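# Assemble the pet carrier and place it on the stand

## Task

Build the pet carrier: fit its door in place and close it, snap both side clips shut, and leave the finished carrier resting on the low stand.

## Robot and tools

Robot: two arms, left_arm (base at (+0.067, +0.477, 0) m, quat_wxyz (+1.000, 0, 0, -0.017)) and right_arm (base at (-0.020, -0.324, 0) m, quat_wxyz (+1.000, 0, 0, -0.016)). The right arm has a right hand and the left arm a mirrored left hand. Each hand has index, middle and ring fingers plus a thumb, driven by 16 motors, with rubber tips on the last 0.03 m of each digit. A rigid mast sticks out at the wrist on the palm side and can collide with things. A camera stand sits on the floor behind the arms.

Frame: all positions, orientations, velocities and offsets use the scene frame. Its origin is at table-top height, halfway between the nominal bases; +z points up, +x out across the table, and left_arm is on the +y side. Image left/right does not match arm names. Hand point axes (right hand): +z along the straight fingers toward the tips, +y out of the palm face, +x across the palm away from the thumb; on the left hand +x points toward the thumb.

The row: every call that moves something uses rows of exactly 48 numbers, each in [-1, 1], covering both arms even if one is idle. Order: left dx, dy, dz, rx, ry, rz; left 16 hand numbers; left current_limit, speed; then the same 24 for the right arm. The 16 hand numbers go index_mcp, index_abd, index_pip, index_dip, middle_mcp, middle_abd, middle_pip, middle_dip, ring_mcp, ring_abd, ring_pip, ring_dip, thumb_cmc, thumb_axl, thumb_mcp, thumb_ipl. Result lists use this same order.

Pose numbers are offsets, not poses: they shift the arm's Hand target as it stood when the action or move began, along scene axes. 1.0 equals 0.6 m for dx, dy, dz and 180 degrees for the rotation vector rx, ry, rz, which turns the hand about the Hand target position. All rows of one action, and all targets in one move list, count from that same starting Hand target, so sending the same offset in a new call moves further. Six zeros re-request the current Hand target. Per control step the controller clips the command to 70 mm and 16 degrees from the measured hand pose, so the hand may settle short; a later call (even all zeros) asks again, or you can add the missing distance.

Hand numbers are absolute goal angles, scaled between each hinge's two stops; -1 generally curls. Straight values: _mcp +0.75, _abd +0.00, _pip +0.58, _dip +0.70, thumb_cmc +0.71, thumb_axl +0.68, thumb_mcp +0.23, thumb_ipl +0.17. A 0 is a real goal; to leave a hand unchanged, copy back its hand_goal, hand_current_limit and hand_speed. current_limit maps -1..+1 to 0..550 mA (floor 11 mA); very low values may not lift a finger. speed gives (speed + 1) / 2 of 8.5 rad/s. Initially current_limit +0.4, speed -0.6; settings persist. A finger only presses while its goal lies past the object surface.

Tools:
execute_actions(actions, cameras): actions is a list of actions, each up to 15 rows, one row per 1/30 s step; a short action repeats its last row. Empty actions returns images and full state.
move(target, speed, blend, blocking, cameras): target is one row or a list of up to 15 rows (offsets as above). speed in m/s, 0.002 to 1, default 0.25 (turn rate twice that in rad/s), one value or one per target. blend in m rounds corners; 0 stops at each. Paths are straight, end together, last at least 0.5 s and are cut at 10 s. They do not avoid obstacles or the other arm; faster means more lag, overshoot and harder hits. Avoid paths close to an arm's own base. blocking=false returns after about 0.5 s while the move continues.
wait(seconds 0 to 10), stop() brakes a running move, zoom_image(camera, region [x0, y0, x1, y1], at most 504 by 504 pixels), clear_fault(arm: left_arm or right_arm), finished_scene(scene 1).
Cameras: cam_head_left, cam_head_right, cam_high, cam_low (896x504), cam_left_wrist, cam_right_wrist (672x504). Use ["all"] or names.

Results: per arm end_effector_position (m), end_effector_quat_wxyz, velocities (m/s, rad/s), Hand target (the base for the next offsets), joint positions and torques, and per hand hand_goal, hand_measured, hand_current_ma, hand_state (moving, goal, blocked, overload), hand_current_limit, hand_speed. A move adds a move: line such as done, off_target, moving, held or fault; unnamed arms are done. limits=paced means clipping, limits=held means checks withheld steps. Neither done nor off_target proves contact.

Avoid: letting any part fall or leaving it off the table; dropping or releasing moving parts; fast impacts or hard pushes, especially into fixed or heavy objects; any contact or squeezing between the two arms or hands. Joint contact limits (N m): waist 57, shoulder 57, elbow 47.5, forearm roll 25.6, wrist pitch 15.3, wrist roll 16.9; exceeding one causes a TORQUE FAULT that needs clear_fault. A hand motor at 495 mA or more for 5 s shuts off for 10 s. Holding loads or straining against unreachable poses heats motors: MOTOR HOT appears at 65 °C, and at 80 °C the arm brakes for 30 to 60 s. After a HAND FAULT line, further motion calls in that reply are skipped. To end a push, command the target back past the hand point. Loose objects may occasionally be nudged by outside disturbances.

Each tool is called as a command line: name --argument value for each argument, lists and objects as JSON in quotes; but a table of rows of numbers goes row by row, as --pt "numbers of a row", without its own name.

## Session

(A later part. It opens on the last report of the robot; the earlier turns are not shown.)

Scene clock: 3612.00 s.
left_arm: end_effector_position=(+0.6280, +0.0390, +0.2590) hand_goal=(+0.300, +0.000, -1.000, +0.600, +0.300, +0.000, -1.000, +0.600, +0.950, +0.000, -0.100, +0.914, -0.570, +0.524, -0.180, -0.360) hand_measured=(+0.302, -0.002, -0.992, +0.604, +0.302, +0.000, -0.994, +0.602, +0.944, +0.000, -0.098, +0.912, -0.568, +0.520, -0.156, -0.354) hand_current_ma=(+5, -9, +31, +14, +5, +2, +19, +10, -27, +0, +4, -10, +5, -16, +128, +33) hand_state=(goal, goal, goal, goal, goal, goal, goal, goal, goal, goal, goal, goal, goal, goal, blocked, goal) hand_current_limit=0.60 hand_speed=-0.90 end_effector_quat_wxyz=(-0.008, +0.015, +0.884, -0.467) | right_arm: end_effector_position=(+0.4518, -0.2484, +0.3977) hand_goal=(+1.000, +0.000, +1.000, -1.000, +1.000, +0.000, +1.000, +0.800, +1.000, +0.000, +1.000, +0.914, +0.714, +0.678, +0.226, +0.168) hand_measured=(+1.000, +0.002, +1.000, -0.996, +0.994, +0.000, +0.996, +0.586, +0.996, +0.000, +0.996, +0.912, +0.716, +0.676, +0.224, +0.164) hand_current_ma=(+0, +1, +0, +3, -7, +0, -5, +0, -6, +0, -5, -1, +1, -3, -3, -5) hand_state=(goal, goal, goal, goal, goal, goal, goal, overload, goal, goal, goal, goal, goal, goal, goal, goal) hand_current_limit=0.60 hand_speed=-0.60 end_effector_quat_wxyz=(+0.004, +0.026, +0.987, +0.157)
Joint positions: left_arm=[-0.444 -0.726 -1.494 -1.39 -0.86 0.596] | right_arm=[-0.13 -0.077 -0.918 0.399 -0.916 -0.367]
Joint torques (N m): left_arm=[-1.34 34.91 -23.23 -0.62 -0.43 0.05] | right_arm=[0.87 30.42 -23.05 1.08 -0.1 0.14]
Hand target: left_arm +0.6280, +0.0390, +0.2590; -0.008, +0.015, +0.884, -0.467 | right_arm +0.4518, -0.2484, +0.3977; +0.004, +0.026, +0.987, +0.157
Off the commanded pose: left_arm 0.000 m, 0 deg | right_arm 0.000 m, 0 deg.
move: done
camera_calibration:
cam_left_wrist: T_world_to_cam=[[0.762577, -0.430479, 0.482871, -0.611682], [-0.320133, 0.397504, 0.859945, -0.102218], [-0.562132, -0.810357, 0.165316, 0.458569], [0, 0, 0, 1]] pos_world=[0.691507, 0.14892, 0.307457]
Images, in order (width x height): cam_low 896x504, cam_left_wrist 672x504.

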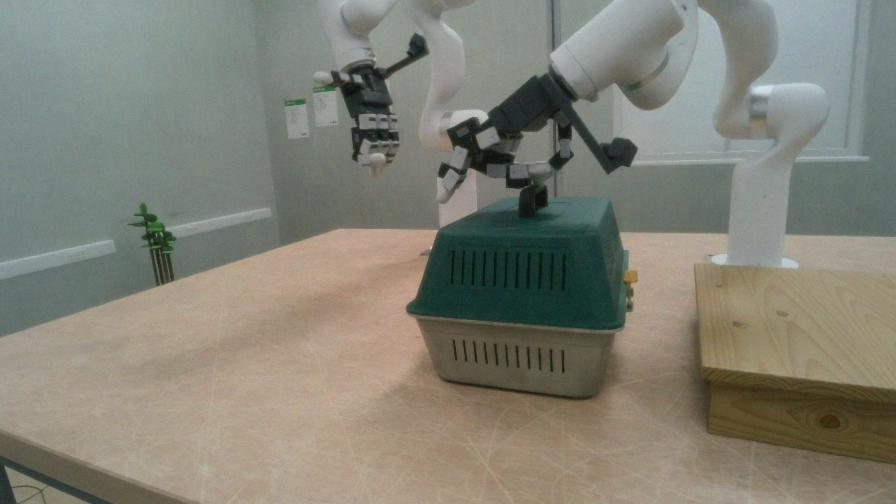

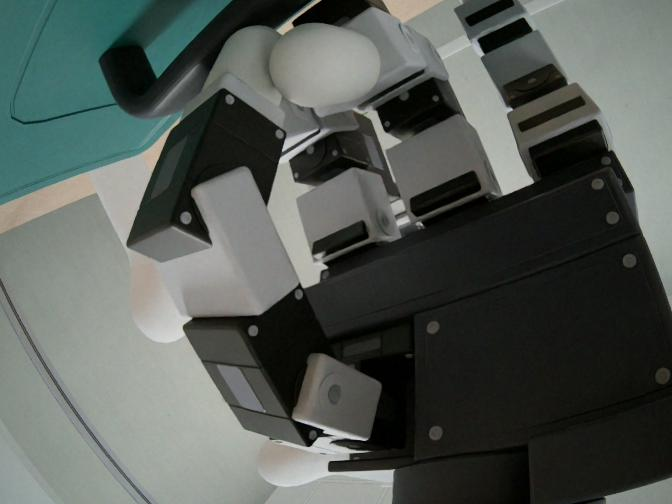

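move --pt "0 0 0.03 0 0 0 0.82 0 -0.956 0.913 0.82 0 -0.956 0.913 0.95 0 -0.1 0.913 -0.571 0.524 0.337 -0.049 0.4 -0.6 0 0 0 0 0 0 1 0 1 -1 1 0 1 0.8 1 0 1 0.913 0.714 0.678 0.226 0.168 0.6 -0.6" --pt "0 0 0.1667 0.1427 -0.005 0 0.342 0 0.577 -0.435 0.342 0 0.577 -0.435 0.95 0 0.577 0.7 -0.571 0.524 0.337 -0.049 0.4 -0.6 0 0 0 0 0 0 1 0 1 -1 1 0 1 0.8 1 0 1 0.913 0.714 0.678 0.226 0.168 0.6 -0.6" --speed 0.12 --cameras '["cam_left_wrist","cam_low","cam_head_left","cam_high"]'

zoom_image --camera "cam_head_left" --region '[340, 160, 480, 330]'

Scene clock: 3723.40 s.
left_arm: end_effector_position=(+0.6280, +0.0390, +0.3590) hand_goal=(+0.342, +0.000, +0.578, -0.434, +0.342, +0.000, +0.578, -0.434, +0.950, +0.000, +0.578, +0.700, -0.570, +0.524, +0.338, -0.048) hand_measured=(+0.344, -0.002, +0.576, -0.430, +0.344, +0.000, +0.576, -0.430, +0.944, +0.000, +0.572, +0.702, -0.572, +0.524, +0.332, -0.050) hand_current_ma=(+6, -9, -10, +14, +7, +2, -9, +12, -27, +0, -23, +10, -4, +0, -33, -11) hand_state=(goal, goal, goal, goal, goal, goal, goal, goal, goal, goal, goal, goal, goal, goal, goal, goal) hand_current_limit=0.40 hand_speed=-0.60 end_effector_quat_wxyz=(-0.004, +0.016, +0.966, -0.258) | right_arm: end_effector_position=(+0.4518, -0.2484, +0.3977) hand_goal=(+1.000, +0.000, +1.000, -1.000, +1.000, +0.000, +1.000, +0.800, +1.000, +0.000, +1.000, +0.914, +0.714, +0.678, +0.226, +0.168) hand_measured=(+1.000, +0.002, +1.000, -0.996, +0.994, +0.000, +0.996, +0.586, +0.996, +0.000, +0.996, +0.912, +0.716, +0.676, +0.224, +0.164) hand_current_ma=(+0, +1, +0, +3, -7, +0, -5, +0, -6, +0, -5, -1, +1, -3, -3, -5) hand_state=(goal, goal, goal, goal, goal, goal, goal, overload, goal, goal, goal, goal, goal, goal, goal, goal) hand_current_limit=0.60 hand_speed=-0.60 end_effector_quat_wxyz=(+0.004, +0.026, +0.987, +0.157)
Joint positions: left_arm=[-0.569 -0.738 -1.836 -0.575 -0.884 -0.246] | right_arm=[-0.13 -0.077 -0.918 0.399 -0.916 -0.367]
Joint torques (N m): left_arm=[-1.15 35.62 -25.09 -0.44 0.17 0.09] | right_arm=[-0.5 26.87 -22.99 0.04 0.09 0.1]
Hand target: left_arm +0.6280, +0.0390, +0.3590; -0.004, +0.016, +0.966, -0.258 | right_arm +0.4518, -0.2484, +0.3977; +0.004, +0.026, +0.987, +0.157
Off the commanded pose: left_arm 0.000 m, 0 deg | right_arm 0.000 m, 0 deg.
move: done
camera_calibration:
cam_left_wrist: T_world_to_cam=[[0.75668, -0.599838, 0.260059, -0.569697], [-0.33451, -0.0134444, 0.942296, -0.192704], [-0.561729, -0.800009, -0.210825, 0.576477], [0, 0, 0, 1]] pos_world=[0.690441, 0.11687, 0.451275]
Images, in order (width x height): cam_head_left 896x504, cam_high 896x504, cam_low 896x504, cam_left_wrist 672x504.

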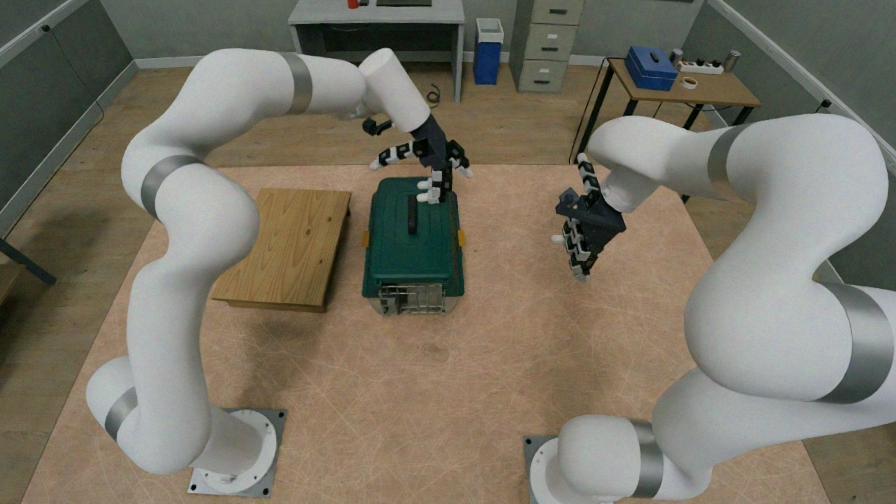

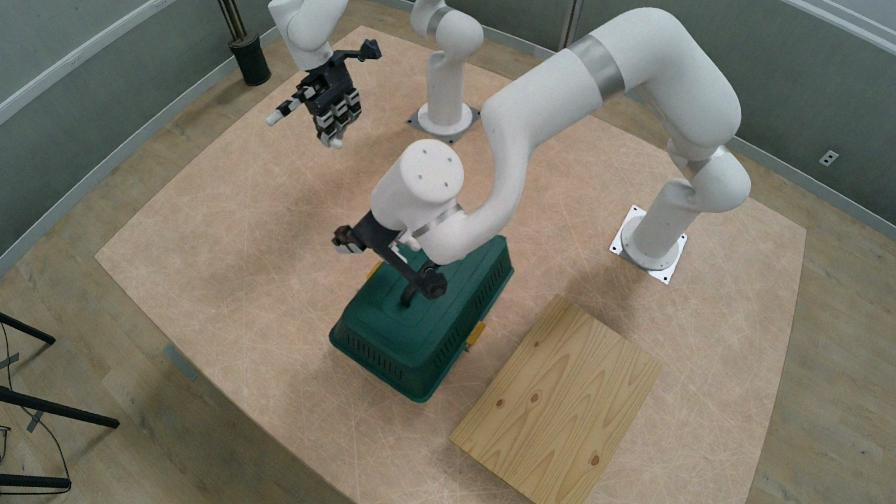

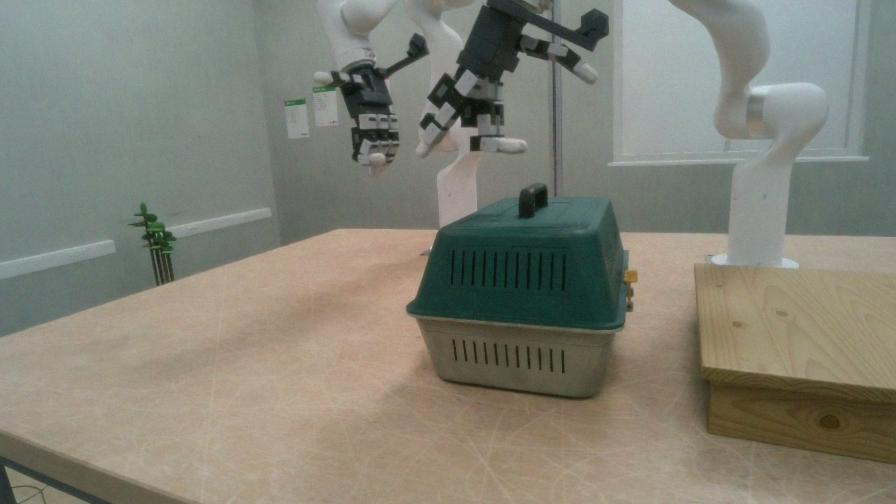

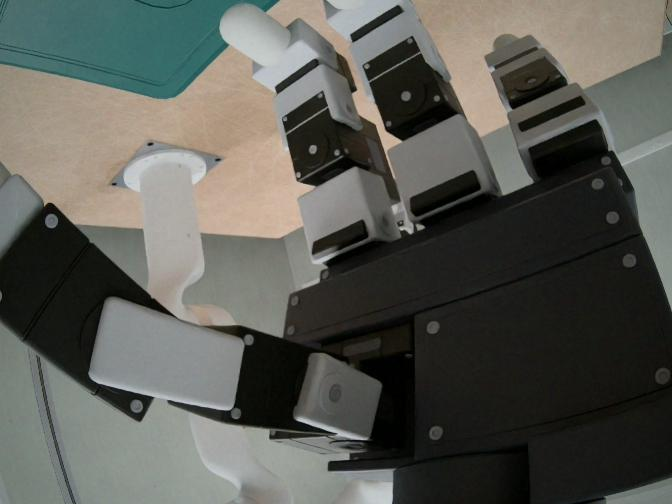

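Scaled by 2.965 from the camera's 896x504 image, which has a finer 1280x720 frame.

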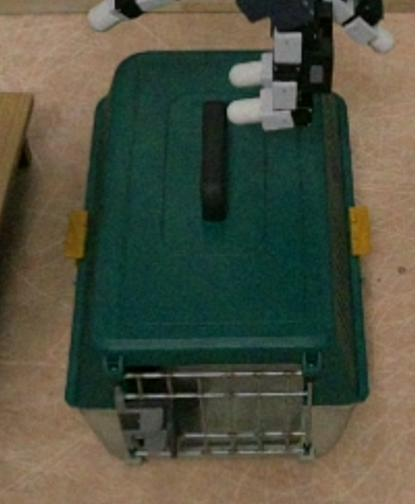

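move --target '[0,0,-0.1167,0,0,0.0083, 0.342,0,0.577,-0.435, 0.342,0,0.577,-0.435, 0.95,0,0.577,0.7, -0.571,0.524,0.337,-0.049, 0.4,-0.6, 0,0,0,0,0,0, 1,0,1,-1, 1,0,1,0.8, 1,0,1,0.913, 0.714,0.678,0.226,0.168, 0.6,-0.6]' --speed 0.08 --cameras '["cam_left_wrist","cam_low","cam_head_left","cam_high"]'

zoom_image --camera "cam_head_left" --region '[370, 160, 460, 250]'

zoom_image --camera "cam_low" --region '[440, 120, 640, 240]'

zoom_image --camera "cam_left_wrist" --region '[0, 0, 420, 250]'

Scene clock: 3748.53 s.
left_arm: end_effector_position=(+0.6280, +0.0390, +0.2891) hand_goal=(+0.342, +0.000, +0.578, -0.434, +0.342, +0.000, +0.578, -0.434, +0.950, +0.000, +0.578, +0.700, -0.570, +0.524, +0.338, -0.048) hand_measured=(+0.344, -0.002, +0.576, -0.430, +0.344, +0.000, +0.576, -0.430, +0.944, +0.000, +0.572, +0.702, -0.572, +0.524, +0.332, -0.050) hand_current_ma=(+5, -9, -10, +14, +7, +2, -9, +11, -27, +0, -22, +9, -4, +0, -33, -11) hand_state=(goal, goal, goal, goal, goal, goal, goal, goal, goal, goal, goal, goal, goal, goal, goal, goal) hand_current_limit=0.40 hand_speed=-0.60 end_effector_quat_wxyz=(-0.001, +0.004, +0.966, -0.258) | right_arm: end_effector_position=(+0.4518, -0.2484, +0.3977) hand_goal=(+1.000, +0.000, +1.000, -1.000, +1.000, +0.000, +1.000, +0.800, +1.000, +0.000, +1.000, +0.914, +0.714, +0.678, +0.226, +0.168) hand_measured=(+1.000, +0.002, +1.000, -0.996, +0.994, +0.000, +0.996, +0.586, +0.996, +0.000, +0.996, +0.912, +0.716, +0.676, +0.224, +0.164) hand_current_ma=(+0, +1, +0, +3, -7, +0, -5, +0, -6, +0, -5, -1, +1, -3, -3, -5) hand_state=(goal, goal, goal, goal, goal, goal, goal, overload, goal, goal, goal, goal, goal, goal, goal, goal) hand_current_limit=0.60 hand_speed=-0.60 end_effector_quat_wxyz=(+0.004, +0.026, +0.987, +0.157)
Joint positions: left_arm=[-0.569 -0.777 -1.741 -0.643 -0.761 -0.166] | right_arm=[-0.13 -0.077 -0.918 0.399 -0.916 -0.367]
Joint torques (N m): left_arm=[-0.46 35.84 -23.35 -0.43 0.37 0.08] | right_arm=[-2.13 30.18 -22.24 0.8 -0.02 0.04]
Hand target: left_arm +0.6280, +0.0390, +0.2890; -0.001, +0.004, +0.966, -0.258 | right_arm +0.4518, -0.2484, +0.3977; +0.004, +0.026, +0.987, +0.157
Off the commanded pose: left_arm 0.000 m, 0 deg | right_arm 0.000 m, 0 deg.
move: done
camera_calibration:
cam_left_wrist: T_world_to_cam=[[0.771994, -0.579963, 0.260132, -0.561942], [-0.334118, -0.0221073, 0.942272, -0.126636], [-0.540732, -0.814343, -0.210843, 0.549085], [0, 0, 0, 1]] pos_world=[0.688412, 0.118438, 0.381275]
Images, in order (width x height): cam_head_left 896x504, cam_high 896x504, cam_low 896x504, cam_left_wrist 672x504.

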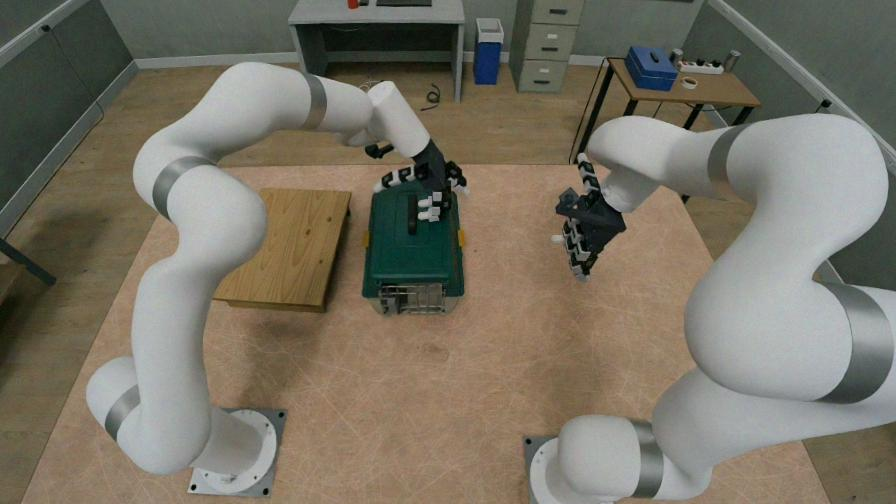

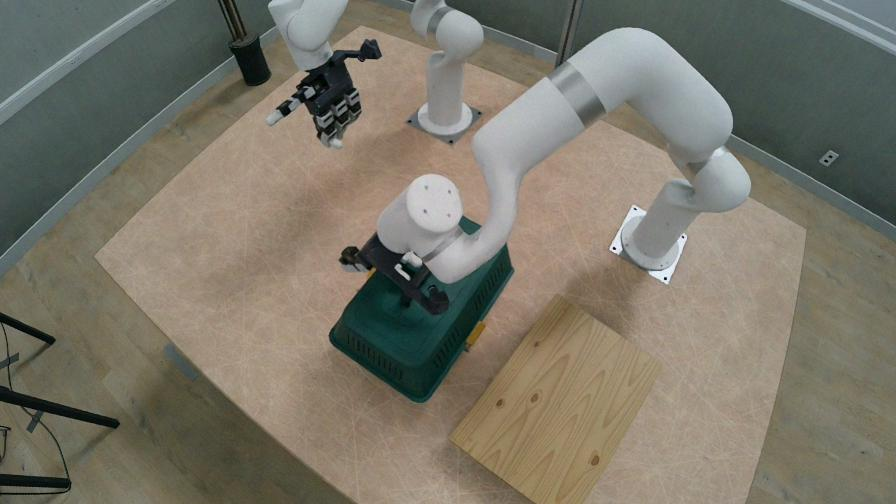

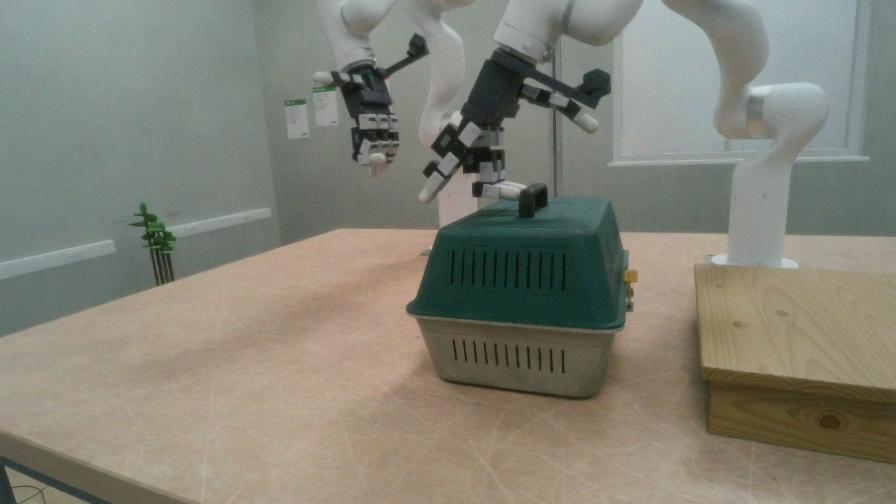

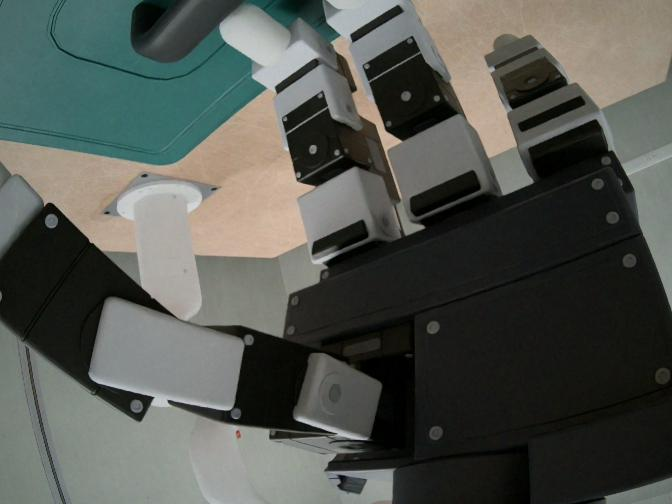

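Scaled by 5.600 from the camera's 896x504 image, which has a finer 1280x720 frame.

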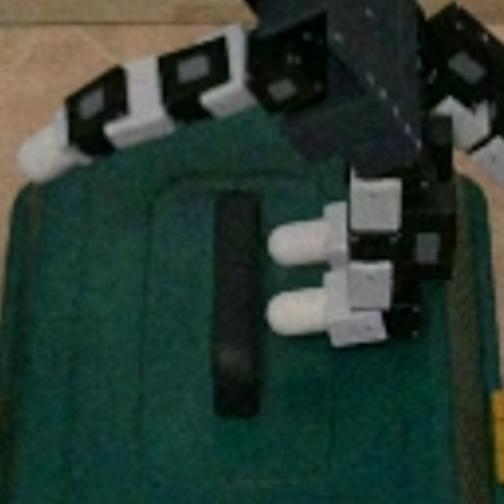

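Scaled by 2.520 from the camera's 896x504 image, which has a finer 1280x720 frame.

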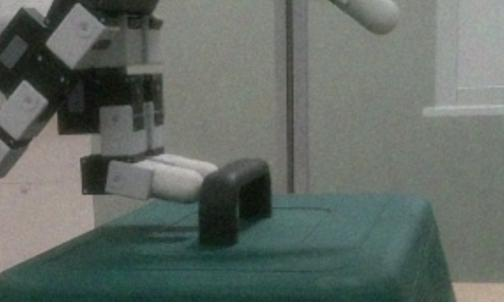

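Scaled by 1.200 from the camera's 672x504 image, which has a finer 960x720 frame.

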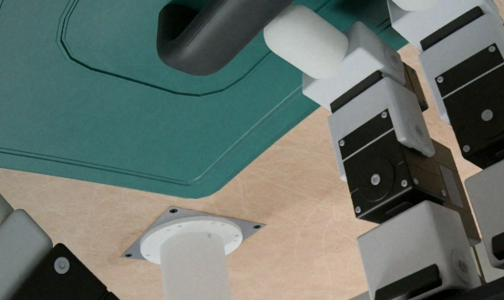

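move --target '[0,0,-0.0167,0,0,0, 0.342,0,0.577,-0.435, 0.342,0,0.577,-0.435, 0.95,0,0.577,0.7, -0.571,0.524,0.337,-0.049, 0.4,-0.6, 0,0,0,0,0,0, 1,0,1,-1, 1,0,1,0.8, 1,0,1,0.913, 0.714,0.678,0.226,0.168, 0.6,-0.6]' --speed 0.02

move --target '[0,0,-0.005,0,0,0, 0.342,0,0.577,-0.435, 0.342,0,0.577,-0.435, 0.95,0,0.577,0.7, -0.571,0.524,0.337,-0.049, 0.4,-0.6, 0,0,0,0,0,0, 1,0,1,-1, 1,0,1,0.8, 1,0,1,0.913, 0.714,0.678,0.226,0.168, 0.6,-0.6]' --speed 0.02

move --target '[0,0,-0.005,0,0,0, 0.342,0,0.577,-0.435, 0.342,0,0.577,-0.435, 0.95,0,0.577,0.7, -0.571,0.524,0.337,-0.049, 0.4,-0.6, 0,0,0,0,0,0, 1,0,1,-1, 1,0,1,0.8, 1,0,1,0.913, 0.714,0.678,0.226,0.168, 0.6,-0.6]' --speed 0.02 --cameras '["cam_low"]'

zoom_image --camera "cam_low" --region '[440, 120, 640, 240]'

Scene clock: 3765.07 s.
left_arm: end_effector_position=(+0.6280, +0.0390, +0.2790) hand_goal=(+0.342, +0.000, +0.578, -0.434, +0.342, +0.000, +0.578, -0.434, +0.950, +0.000, +0.578, +0.700, -0.570, +0.524, +0.338, -0.048) hand_measured=(+0.344, -0.002, +0.576, -0.430, +0.344, +0.000, +0.576, -0.430, +0.944, +0.000, +0.572, +0.702, -0.572, +0.524, +0.332, -0.050) hand_current_ma=(+5, -9, -10, +14, +7, +2, -9, +11, -27, +0, -22, +9, -4, +0, -33, -11) hand_state=(goal, goal, goal, goal, goal, goal, goal, goal, goal, goal, goal, goal, goal, goal, goal, goal) hand_current_limit=0.40 hand_speed=-0.60 end_effector_quat_wxyz=(-0.001, +0.004, +0.966, -0.258) | right_arm: end_effector_position=(+0.4518, -0.2484, +0.3977) hand_goal=(+1.000, +0.000, +1.000, -1.000, +1.000, +0.000, +1.000, +0.800, +1.000, +0.000, +1.000, +0.914, +0.714, +0.678, +0.226, +0.168) hand_measured=(+1.000, +0.002, +1.000, -0.996, +0.994, +0.000, +0.996, +0.586, +0.996, +0.000, +0.996, +0.912, +0.716, +0.676, +0.224, +0.164) hand_current_ma=(+0, +1, +0, +3, -7, +0, -5, +0, -6, +0, -5, -1, +1, -3, -3, -5) hand_state=(goal, goal, goal, goal, goal, goal, goal, overload, goal, goal, goal, goal, goal, goal, goal, goal) hand_current_limit=0.60 hand_speed=-0.60 end_effector_quat_wxyz=(+0.004, +0.026, +0.987, +0.157)
Joint positions: left_arm=[-0.569 -0.785 -1.731 -0.654 -0.746 -0.15] | right_arm=[-0.13 -0.077 -0.918 0.399 -0.916 -0.367]
Joint torques (N m): left_arm=[-0.24 36.53 -23.56 -0.25 0.31 0.11] | right_arm=[-0.55 30.42 -22.36 0.69 0.01 -0.08]
Hand target: left_arm +0.6280, +0.0390, +0.2790; -0.001, +0.004, +0.966, -0.258 | right_arm +0.4518, -0.2484, +0.3977; +0.004, +0.026, +0.987, +0.157
Off the commanded pose: left_arm 0.000 m, 0 deg | right_arm 0.000 m, 0 deg.
move: done

Scene clock: 3765.77 s.
left_arm: end_effector_position=(+0.6280, +0.0390, +0.2760) hand_goal=(+0.342, +0.000, +0.578, -0.434, +0.342, +0.000, +0.578, -0.434, +0.950, +0.000, +0.578, +0.700, -0.570, +0.524, +0.338, -0.048) hand_measured=(+0.344, -0.002, +0.576, -0.430, +0.344, +0.000, +0.576, -0.430, +0.944, +0.000, +0.572, +0.702, -0.572, +0.524, +0.332, -0.050) hand_current_ma=(+5, -9, -10, +14, +7, +2, -9, +11, -27, +0, -22, +9, -4, +0, -33, -11) hand_state=(goal, goal, goal, goal, goal, goal, goal, goal, goal, goal, goal, goal, goal, goal, goal, goal) hand_current_limit=0.40 hand_speed=-0.60 end_effector_quat_wxyz=(-0.001, +0.004, +0.966, -0.258) | right_arm: end_effector_position=(+0.4518, -0.2484, +0.3977) hand_goal=(+1.000, +0.000, +1.000, -1.000, +1.000, +0.000, +1.000, +0.800, +1.000, +0.000, +1.000, +0.914, +0.714, +0.678, +0.226, +0.168) hand_measured=(+1.000, +0.002, +1.000, -0.996, +0.994, +0.000, +0.996, +0.586, +0.996, +0.000, +0.996, +0.912, +0.716, +0.676, +0.224, +0.164) hand_current_ma=(+0, +1, +0, +3, -7, +0, -5, +0, -6, +0, -5, -1, +1, -3, -3, -5) hand_state=(goal, goal, goal, goal, goal, goal, goal, overload, goal, goal, goal, goal, goal, goal, goal, goal) hand_current_limit=0.60 hand_speed=-0.60 end_effector_quat_wxyz=(+0.004, +0.026, +0.987, +0.157)
Joint positions: left_arm=[-0.569 -0.788 -1.728 -0.658 -0.742 -0.146] | right_arm=[-0.13 -0.077 -0.918 0.399 -0.916 -0.367]
Joint torques (N m): left_arm=[-1.39 35.96 -23.51 -0.35 0.37 0.17] | right_arm=[-1.77 31.01 -21.45 0.8 0.02 0.01]
Hand target: left_arm +0.6280, +0.0390, +0.2760; -0.001, +0.004, +0.966, -0.258 | right_arm +0.4518, -0.2484, +0.3977; +0.004, +0.026, +0.987, +0.157
Off the commanded pose: left_arm 0.000 m, 0 deg | right_arm 0.000 m, 0 deg.
move: done

Scene clock: 3766.47 s.
left_arm: end_effector_position=(+0.6280, +0.0390, +0.2730) hand_goal=(+0.342, +0.000, +0.578, -0.434, +0.342, +0.000, +0.578, -0.434, +0.950, +0.000, +0.578, +0.700, -0.570, +0.524, +0.338, -0.048) hand_measured=(+0.344, -0.002, +0.576, -0.430, +0.344, +0.000, +0.576, -0.430, +0.944, +0.000, +0.572, +0.702, -0.572, +0.524, +0.332, -0.050) hand_current_ma=(+5, -9, -10, +14, +7, +2, -9, +11, -27, +0, -22, +9, -4, +0, -33, -11) hand_state=(goal, goal, goal, goal, goal, goal, goal, goal, goal, goal, goal, goal, goal, goal, goal, goal) hand_current_limit=0.40 hand_speed=-0.60 end_effector_quat_wxyz=(-0.001, +0.004, +0.966, -0.258) | right_arm: end_effector_position=(+0.4518, -0.2484, +0.3977) hand_goal=(+1.000, +0.000, +1.000, -1.000, +1.000, +0.000, +1.000, +0.800, +1.000, +0.000, +1.000, +0.914, +0.714, +0.678, +0.226, +0.168) hand_measured=(+1.000, +0.002, +1.000, -0.996, +0.994, +0.000, +0.996, +0.586, +0.996, +0.000, +0.996, +0.912, +0.716, +0.676, +0.224, +0.164) hand_current_ma=(+0, +1, +0, +3, -7, +0, -5, +0, -6, +0, -5, -1, +1, -3, -3, -5) hand_state=(goal, goal, goal, goal, goal, goal, goal, overload, goal, goal, goal, goal, goal, goal, goal, goal) hand_current_limit=0.60 hand_speed=-0.60 end_effector_quat_wxyz=(+0.004, +0.026, +0.987, +0.157)
Joint positions: left_arm=[-0.569 -0.79 -1.725 -0.661 -0.738 -0.141] | right_arm=[-0.13 -0.077 -0.918 0.399 -0.916 -0.367]
Joint torques (N m): left_arm=[-0.75 36.08 -23.12 -0.38 0.32 0.11] | right_arm=[-2.11 29.74 -22.43 1.23 -0.18 0.02]
Hand target: left_arm +0.6280, +0.0390, +0.2730; -0.001, +0.004, +0.966, -0.258 | right_arm +0.4518, -0.2484, +0.3977; +0.004, +0.026, +0.987, +0.157
Off the commanded pose: left_arm 0.000 m, 0 deg | right_arm 0.000 m, 0 deg.
move: done
Images, in order (width x height): cam_low 896x504.

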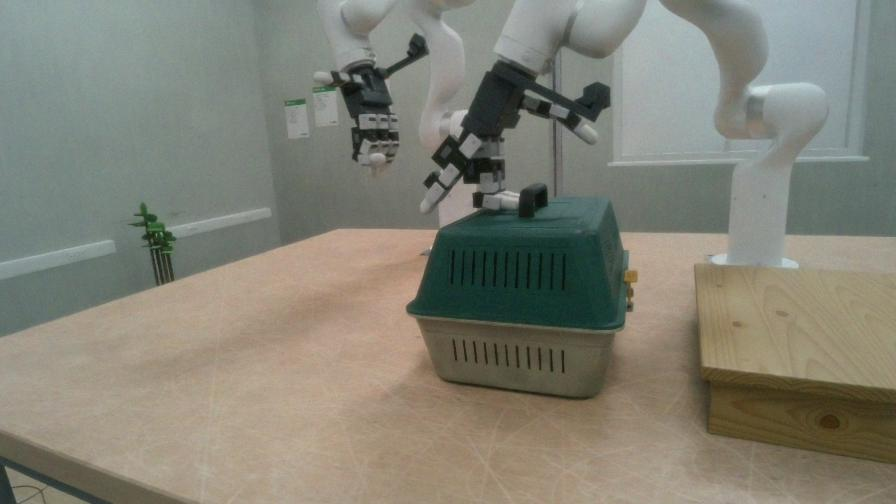

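Scaled by 2.520 from the camera's 896x504 image, which has a finer 1280x720 frame.

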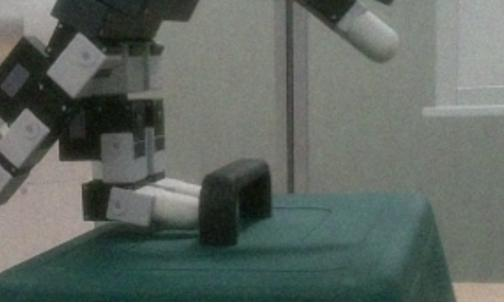

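move --target '[0,0,-0.0033,0,0,0, 0.342,0,0.577,-0.435, 0.342,0,0.577,-0.435, 0.95,0,0.577,0.7, -0.571,0.524,0.337,-0.049, 0.4,-0.6, 0,0,0,0,0,0, 1,0,1,-1, 1,0,1,0.8, 1,0,1,0.913, 0.714,0.678,0.226,0.168, 0.6,-0.6]' --speed 0.02

move --target '[0,0,-0.0033,0,0,0, 0.342,0,0.577,-0.435, 0.342,0,0.577,-0.435, 0.95,0,0.577,0.7, -0.571,0.524,0.337,-0.049, 0.4,-0.6, 0,0,0,0,0,0, 1,0,1,-1, 1,0,1,0.8, 1,0,1,0.913, 0.714,0.678,0.226,0.168, 0.6,-0.6]' --speed 0.02

move --target '[0,0,-0.0033,0,0,0, 0.342,0,0.577,-0.435, 0.342,0,0.577,-0.435, 0.95,0,0.577,0.7, -0.571,0.524,0.337,-0.049, 0.4,-0.6, 0,0,0,0,0,0, 1,0,1,-1, 1,0,1,0.8, 1,0,1,0.913, 0.714,0.678,0.226,0.168, 0.6,-0.6]' --speed 0.02 --cameras '["cam_low"]'

zoom_image --camera "cam_low" --region '[440, 120, 640, 240]'

Scene clock: 3781.70 s.
left_arm: end_effector_position=(+0.6280, +0.0390, +0.2710) hand_goal=(+0.342, +0.000, +0.578, -0.434, +0.342, +0.000, +0.578, -0.434, +0.950, +0.000, +0.578, +0.700, -0.570, +0.524, +0.338, -0.048) hand_measured=(+0.344, -0.002, +0.576, -0.430, +0.344, +0.000, +0.576, -0.430, +0.944, +0.000, +0.572, +0.702, -0.572, +0.524, +0.332, -0.050) hand_current_ma=(+5, -9, -10, +14, +7, +2, -9, +11, -27, +0, -22, +9, -4, +0, -33, -11) hand_state=(goal, goal, goal, goal, goal, goal, goal, goal, goal, goal, goal, goal, goal, goal, goal, goal) hand_current_limit=0.40 hand_speed=-0.60 end_effector_quat_wxyz=(-0.001, +0.004, +0.966, -0.258) | right_arm: end_effector_position=(+0.4518, -0.2484, +0.3977) hand_goal=(+1.000, +0.000, +1.000, -1.000, +1.000, +0.000, +1.000, +0.800, +1.000, +0.000, +1.000, +0.914, +0.714, +0.678, +0.226, +0.168) hand_measured=(+1.000, +0.002, +1.000, -0.996, +0.994, +0.000, +0.996, +0.586, +0.996, +0.000, +0.996, +0.912, +0.716, +0.676, +0.224, +0.164) hand_current_ma=(+0, +1, +0, +3, -7, +0, -5, +0, -6, +0, -5, -1, +1, -3, -3, -5) hand_state=(goal, goal, goal, goal, goal, goal, goal, overload, goal, goal, goal, goal, goal, goal, goal, goal) hand_current_limit=0.60 hand_speed=-0.60 end_effector_quat_wxyz=(+0.004, +0.026, +0.987, +0.157)
Joint positions: left_arm=[-0.569 -0.792 -1.723 -0.664 -0.735 -0.138] | right_arm=[-0.13 -0.077 -0.918 0.399 -0.916 -0.367]
Joint torques (N m): left_arm=[-0.93 36.14 -22.98 -0.31 0.29 0.16] | right_arm=[-1.86 28.59 -22.02 0.97 0.11 0.09]
Hand target: left_arm +0.6280, +0.0390, +0.2710; -0.001, +0.004, +0.966, -0.258 | right_arm +0.4518, -0.2484, +0.3977; +0.004, +0.026, +0.987, +0.157
Off the commanded pose: left_arm 0.000 m, 0 deg | right_arm 0.000 m, 0 deg.
move: done

Scene clock: 3782.43 s.
left_arm: end_effector_position=(+0.6280, +0.0390, +0.2691) hand_goal=(+0.342, +0.000, +0.578, -0.434, +0.342, +0.000, +0.578, -0.434, +0.950, +0.000, +0.578, +0.700, -0.570, +0.524, +0.338, -0.048) hand_measured=(+0.346, -0.002, +0.572, -0.450, +0.346, +0.000, +0.572, -0.450, +0.944, +0.000, +0.572, +0.702, -0.572, +0.524, +0.332, -0.050) hand_current_ma=(+14, -8, -20, -68, +18, +2, -25, -69, -27, +0, -22, +9, -4, +0, -33, -11) hand_state=(goal, goal, goal, goal, goal, goal, goal, goal, goal, goal, goal, goal, goal, goal, goal, goal) hand_current_limit=0.40 hand_speed=-0.60 end_effector_quat_wxyz=(-0.001, +0.004, +0.966, -0.258) | right_arm: end_effector_position=(+0.4518, -0.2484, +0.3977) hand_goal=(+1.000, +0.000, +1.000, -1.000, +1.000, +0.000, +1.000, +0.800, +1.000, +0.000, +1.000, +0.914, +0.714, +0.678, +0.226, +0.168) hand_measured=(+1.000, +0.002, +1.000, -0.996, +0.994, +0.000, +0.996, +0.586, +0.996, +0.000, +0.996, +0.912, +0.716, +0.676, +0.224, +0.164) hand_current_ma=(+0, +1, +0, +3, -7, +0, -5, +0, -6, +0, -5, -1, +1, -3, -3, -5) hand_state=(goal, goal, goal, goal, goal, goal, goal, overload, goal, goal, goal, goal, goal, goal, goal, goal) hand_current_limit=0.60 hand_speed=-0.60 end_effector_quat_wxyz=(+0.004, +0.026, +0.987, +0.157)
Joint positions: left_arm=[-0.569 -0.794 -1.722 -0.666 -0.732 -0.134] | right_arm=[-0.13 -0.077 -0.918 0.399 -0.916 -0.367]
Joint torques (N m): left_arm=[0.53 31.06 -18.11 0.48 0.21 0.16] | right_arm=[-2.32 30.59 -23.14 0.23 0 0.12]
Hand target: left_arm +0.6280, +0.0390, +0.2690; -0.001, +0.004, +0.966, -0.258 | right_arm +0.4518, -0.2484, +0.3977; +0.004, +0.026, +0.987, +0.157
Off the commanded pose: left_arm 0.000 m, 0 deg | right_arm 0.000 m, 0 deg.
move: done

Scene clock: 3783.13 s.
left_arm: end_effector_position=(+0.6280, +0.0390, +0.2671) hand_goal=(+0.342, +0.000, +0.578, -0.434, +0.342, +0.000, +0.578, -0.434, +0.950, +0.000, +0.578, +0.700, -0.570, +0.524, +0.338, -0.048) hand_measured=(+0.344, -0.002, +0.558, -0.468, +0.344, +0.000, +0.558, -0.468, +0.944, +0.000, +0.572, +0.702, -0.572, +0.524, +0.332, -0.050) hand_current_ma=(+8, -8, -80, -150, +8, +2, -86, -143, -27, +0, -22, +9, -4, +0, -33, -11) hand_state=(goal, goal, goal, blocked, goal, goal, blocked, blocked, goal, goal, goal, goal, goal, goal, goal, goal) hand_current_limit=0.40 hand_speed=-0.60 end_effector_quat_wxyz=(-0.001, +0.004, +0.966, -0.258) | right_arm: end_effector_position=(+0.4518, -0.2484, +0.3977) hand_goal=(+1.000, +0.000, +1.000, -1.000, +1.000, +0.000, +1.000, +0.800, +1.000, +0.000, +1.000, +0.914, +0.714, +0.678, +0.226, +0.168) hand_measured=(+1.000, +0.002, +1.000, -0.996, +0.994, +0.000, +0.996, +0.586, +0.996, +0.000, +0.996, +0.912, +0.716, +0.676, +0.224, +0.164) hand_current_ma=(+0, +1, +0, +3, -7, +0, -5, +0, -6, +0, -5, -1, +1, -3, -3, -5) hand_state=(goal, goal, goal, goal, goal, goal, goal, overload, goal, goal, goal, goal, goal, goal, goal, goal) hand_current_limit=0.60 hand_speed=-0.60 end_effector_quat_wxyz=(+0.004, +0.026, +0.987, +0.157)
Joint positions: left_arm=[-0.569 -0.795 -1.72 -0.669 -0.73 -0.131] | right_arm=[-0.13 -0.077 -0.918 0.399 -0.916 -0.367]
Joint torques (N m): left_arm=[2.09 28.28 -15.28 0.72 0.2 0.32] | right_arm=[-0.13 28 -22.05 0.49 -0.07 0]
Hand target: left_arm +0.6280, +0.0390, +0.2671; -0.001, +0.004, +0.966, -0.258 | right_arm +0.4518, -0.2484, +0.3977; +0.004, +0.026, +0.987, +0.157
Off the commanded pose: left_arm 0.000 m, 0 deg | right_arm 0.000 m, 0 deg.
move: done
Images, in order (width x height): cam_low 896x504.

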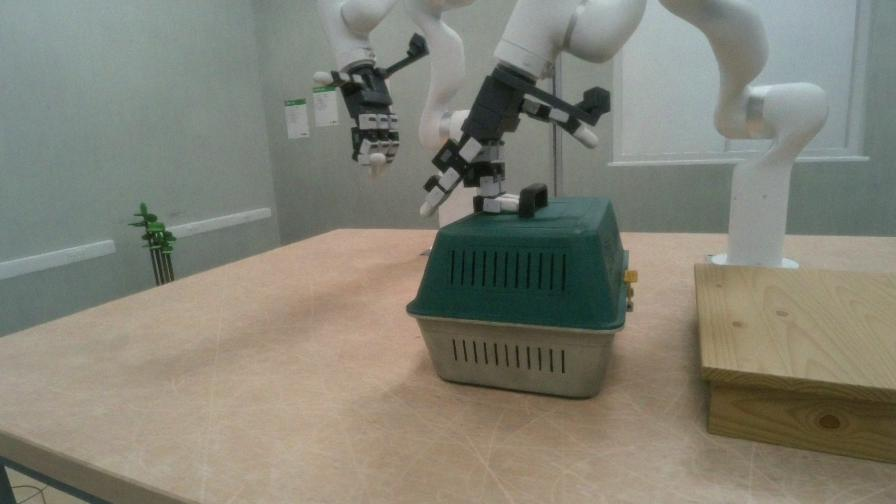

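Scaled by 2.520 from the camera's 896x504 image, which has a finer 1280x720 frame.

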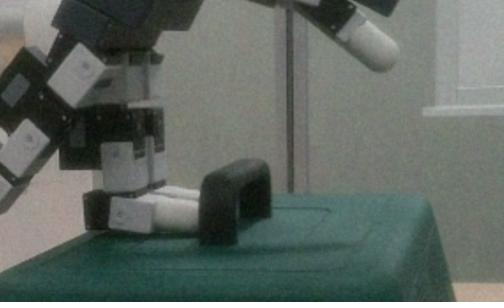

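move --pt "0 0 0.0058 0 0 0 0.342 0 0.577 -0.435 0.342 0 0.577 -0.435 0.95 0 0.577 0.7 -0.571 0.524 0.337 -0.049 0.4 -0.6 0 0 0 0 0 0 1 0 1 -1 1 0 1 0.8 1 0 1 0.913 0.714 0.678 0.226 0.168 0.6 -0.6" --pt "0 0.03 0.0058 0 0 0 0.342 0 0.577 -0.435 0.342 0 0.577 -0.435 0.95 0 0.577 0.7 -0.571 0.524 0.337 -0.049 0.4 -0.6 0 0 0 0 0 0 1 0 1 -1 1 0 1 0.8 1 0 1 0.913 0.714 0.678 0.226 0.168 0.6 -0.6" --speed 0.02 --cameras '["cam_low","cam_left_wrist","cam_head_left"]'

zoom_image --camera "cam_low" --region '[440, 120, 640, 240]'

zoom_image --camera "cam_head_left" --region '[370, 160, 460, 250]'

Scene clock: 3796.43 s.
left_arm: end_effector_position=(+0.6280, +0.0570, +0.2705) hand_goal=(+0.342, +0.000, +0.578, -0.434, +0.342, +0.000, +0.578, -0.434, +0.950, +0.000, +0.578, +0.700, -0.570, +0.524, +0.338, -0.048) hand_measured=(+0.340, -0.002, +0.576, -0.436, +0.340, +0.000, +0.576, -0.436, +0.944, +0.000, +0.572, +0.702, -0.572, +0.524, +0.332, -0.050) hand_current_ma=(-7, -8, -10, -9, -11, +2, -9, -8, -27, +0, -22, +9, -4, +0, -33, -11) hand_state=(goal, goal, goal, goal, goal, goal, goal, goal, goal, goal, goal, goal, goal, goal, goal, goal) hand_current_limit=0.40 hand_speed=-0.60 end_effector_quat_wxyz=(-0.001, +0.004, +0.966, -0.258) | right_arm: end_effector_position=(+0.4518, -0.2484, +0.3977) hand_goal=(+1.000, +0.000, +1.000, -1.000, +1.000, +0.000, +1.000, +0.800, +1.000, +0.000, +1.000, +0.914, +0.714, +0.678, +0.226, +0.168) hand_measured=(+1.000, +0.002, +1.000, -0.996, +0.994, +0.000, +0.996, +0.586, +0.996, +0.000, +0.996, +0.912, +0.716, +0.676, +0.224, +0.164) hand_current_ma=(+0, +1, +0, +3, -7, +0, -5, +0, -6, +0, -5, -1, +1, -3, -3, -5) hand_state=(goal, goal, goal, goal, goal, goal, goal, overload, goal, goal, goal, goal, goal, goal, goal, goal) hand_current_limit=0.60 hand_speed=-0.60 end_effector_quat_wxyz=(+0.004, +0.026, +0.987, +0.157)
Joint positions: left_arm=[-0.547 -0.765 -1.678 -0.678 -0.731 -0.101] | right_arm=[-0.13 -0.077 -0.918 0.399 -0.916 -0.367]
Joint torques (N m): left_arm=[0.5 37.78 -23.23 -0.42 0.34 0.11] | right_arm=[-3.55 29.13 -23.09 0.95 -0.06 0.08]
Hand target: left_arm +0.6280, +0.0570, +0.2705; -0.001, +0.004, +0.966, -0.258 | right_arm +0.4518, -0.2484, +0.3977; +0.004, +0.026, +0.987, +0.157
Off the commanded pose: left_arm 0.000 m, 0 deg | right_arm 0.000 m, 0 deg.
move: done
camera_calibration:
cam_left_wrist: T_world_to_cam=[[0.772002, -0.579962, 0.260109, -0.546688], [-0.334098, -0.022122, 0.942279, -0.108819], [-0.540732, -0.814343, -0.210843, 0.559842], [0, 0, 0, 1]] pos_world=[0.688412, 0.136438, 0.362775]
Images, in order (width x height): cam_head_left 896x504, cam_low 896x504, cam_left_wrist 672x504.

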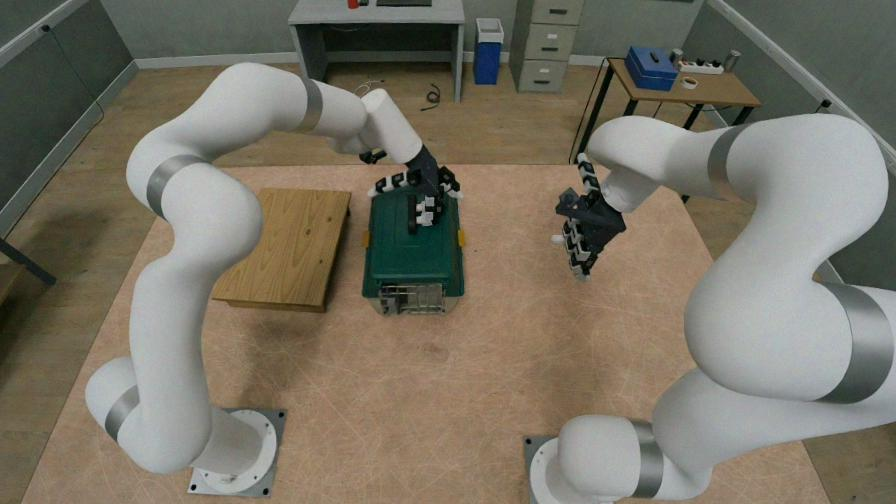

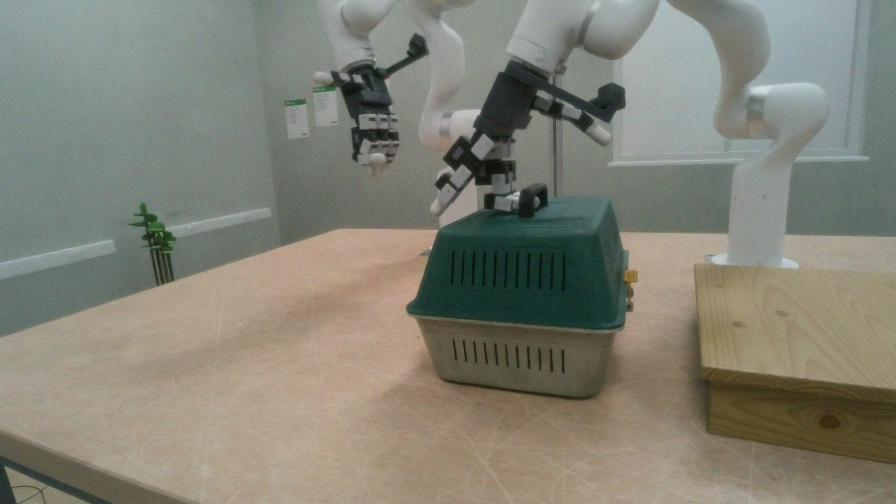

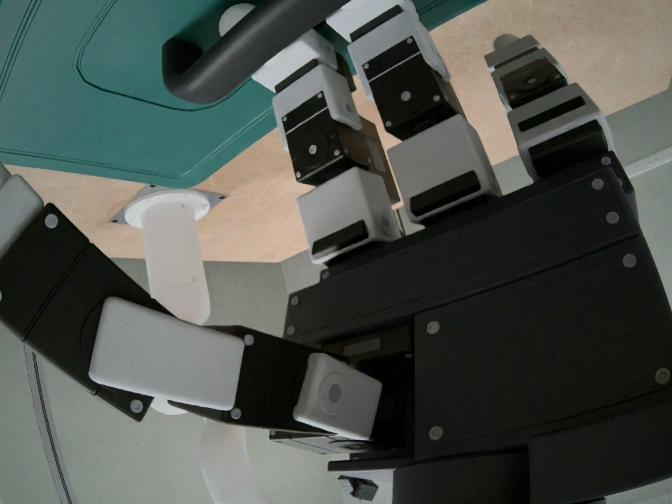

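Scaled by 2.520 from the camera's 896x504 image, which has a finer 1280x720 frame.

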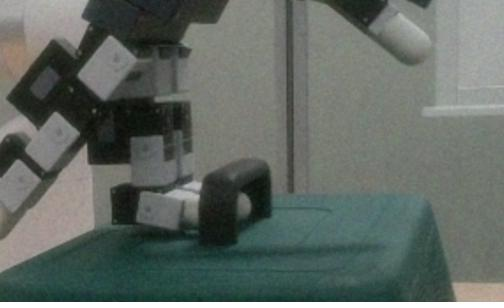

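Scaled by 5.600 from the camera's 896x504 image, which has a finer 1280x720 frame.

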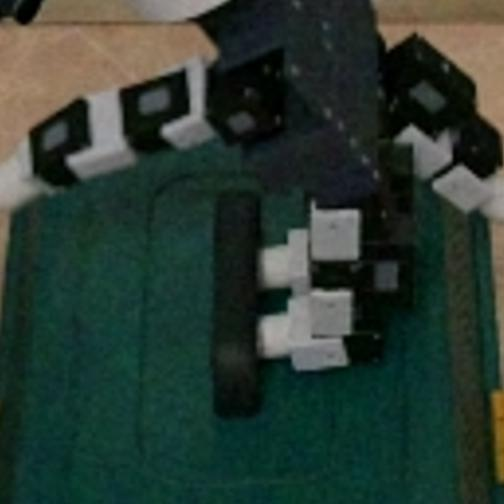

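move --target '[0,0.0183,0,0,0,0, 0.342,0,0.577,-0.435, 0.342,0,0.577,-0.435, 0.95,0,0.577,0.7, -0.571,0.524,0.337,-0.049, 0.4,-0.6, 0,0,0,0,0,0, 1,0,1,-1, 1,0,1,0.8, 1,0,1,0.913, 0.714,0.678,0.226,0.168, 0.6,-0.6]' --speed 0.02 --cameras '["cam_low","cam_left_wrist","cam_head_left"]'

zoom_image --camera "cam_low" --region '[440, 120, 640, 240]'

zoom_image --camera "cam_head_left" --region '[370, 160, 460, 250]'

Scene clock: 3805.73 s.
left_arm: end_effector_position=(+0.6280, +0.0680, +0.2705) hand_goal=(+0.342, +0.000, +0.578, -0.434, +0.342, +0.000, +0.578, -0.434, +0.950, +0.000, +0.578, +0.700, -0.570, +0.524, +0.338, -0.048) hand_measured=(+0.340, -0.002, +0.576, -0.436, +0.340, +0.000, +0.576, -0.436, +0.944, +0.000, +0.572, +0.702, -0.572, +0.524, +0.332, -0.050) hand_current_ma=(-7, -8, -10, -9, -11, +2, -9, -8, -27, +0, -22, +9, -4, +0, -33, -11) hand_state=(goal, goal, goal, goal, goal, goal, goal, goal, goal, goal, goal, goal, goal, goal, goal, goal) hand_current_limit=0.40 hand_speed=-0.60 end_effector_quat_wxyz=(-0.001, +0.004, +0.966, -0.258) | right_arm: end_effector_position=(+0.4518, -0.2484, +0.3977) hand_goal=(+1.000, +0.000, +1.000, -1.000, +1.000, +0.000, +1.000, +0.800, +1.000, +0.000, +1.000, +0.914, +0.714, +0.678, +0.226, +0.168) hand_measured=(+1.000, +0.002, +1.000, -0.996, +0.994, +0.000, +0.996, +0.586, +0.996, +0.000, +0.996, +0.912, +0.716, +0.676, +0.224, +0.164) hand_current_ma=(+0, +1, +0, +3, -7, +0, -5, +0, -6, +0, -5, -1, +1, -3, -3, -5) hand_state=(goal, goal, goal, goal, goal, goal, goal, overload, goal, goal, goal, goal, goal, goal, goal, goal) hand_current_limit=0.60 hand_speed=-0.60 end_effector_quat_wxyz=(+0.004, +0.026, +0.987, +0.157)
Joint positions: left_arm=[-0.534 -0.749 -1.652 -0.686 -0.73 -0.079] | right_arm=[-0.13 -0.077 -0.918 0.399 -0.916 -0.367]
Joint torques (N m): left_arm=[1.04 37.84 -23.36 -0.37 0.29 0.08] | right_arm=[-1.74 29.27 -21.5 0.27 -0.01 0.03]
Hand target: left_arm +0.6280, +0.0680, +0.2705; -0.001, +0.004, +0.966, -0.258 | right_arm +0.4518, -0.2484, +0.3977; +0.004, +0.026, +0.987, +0.157
Off the commanded pose: left_arm 0.000 m, 0 deg | right_arm 0.000 m, 0 deg.
move: done
camera_calibration:
cam_left_wrist: T_world_to_cam=[[0.772002, -0.579962, 0.260109, -0.540308], [-0.334098, -0.022122, 0.942279, -0.108576], [-0.540732, -0.814343, -0.210843, 0.5688], [0, 0, 0, 1]] pos_world=[0.688412, 0.147438, 0.362775]
Images, in order (width x height): cam_head_left 896x504, cam_low 896x504, cam_left_wrist 672x504.

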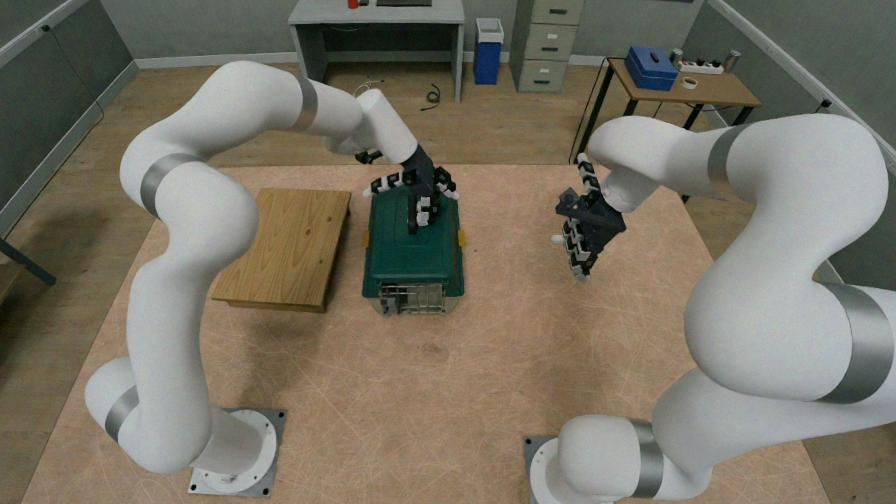

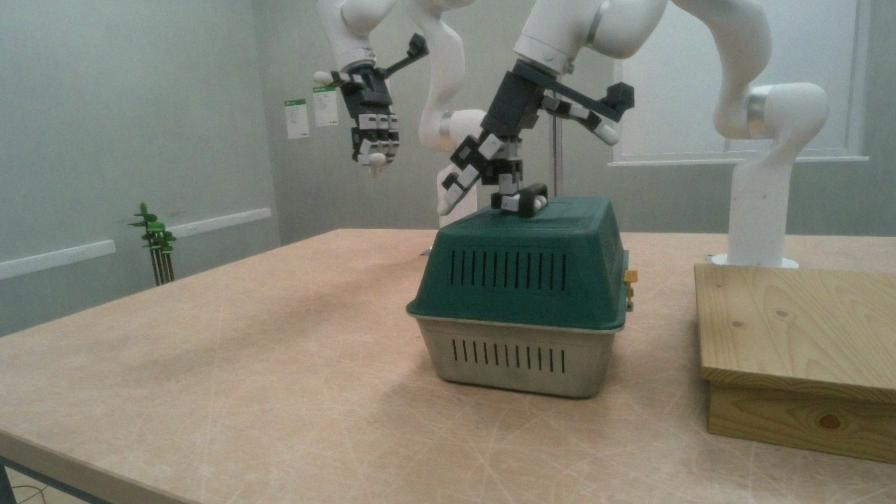

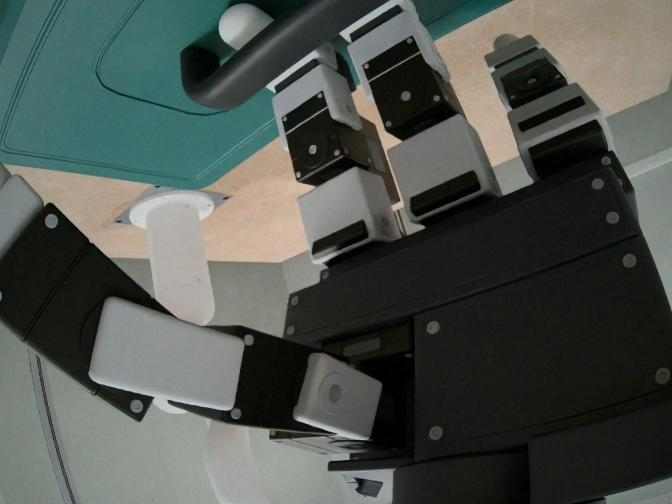

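Scaled by 2.520 from the camera's 896x504 image, which has a finer 1280x720 frame.

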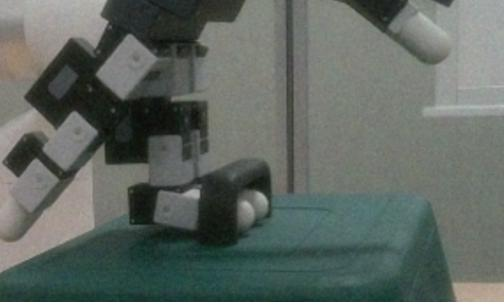

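Scaled by 5.600 from the camera's 896x504 image, which has a finer 1280x720 frame.

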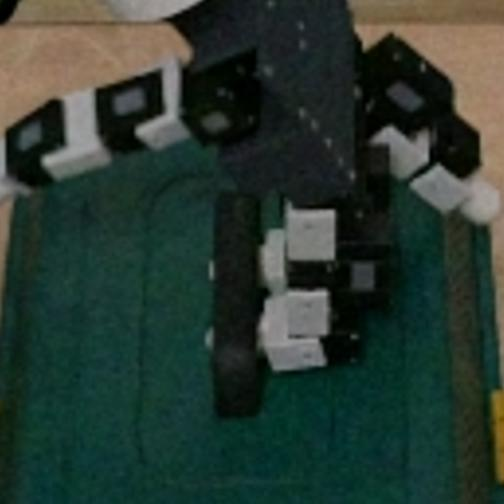

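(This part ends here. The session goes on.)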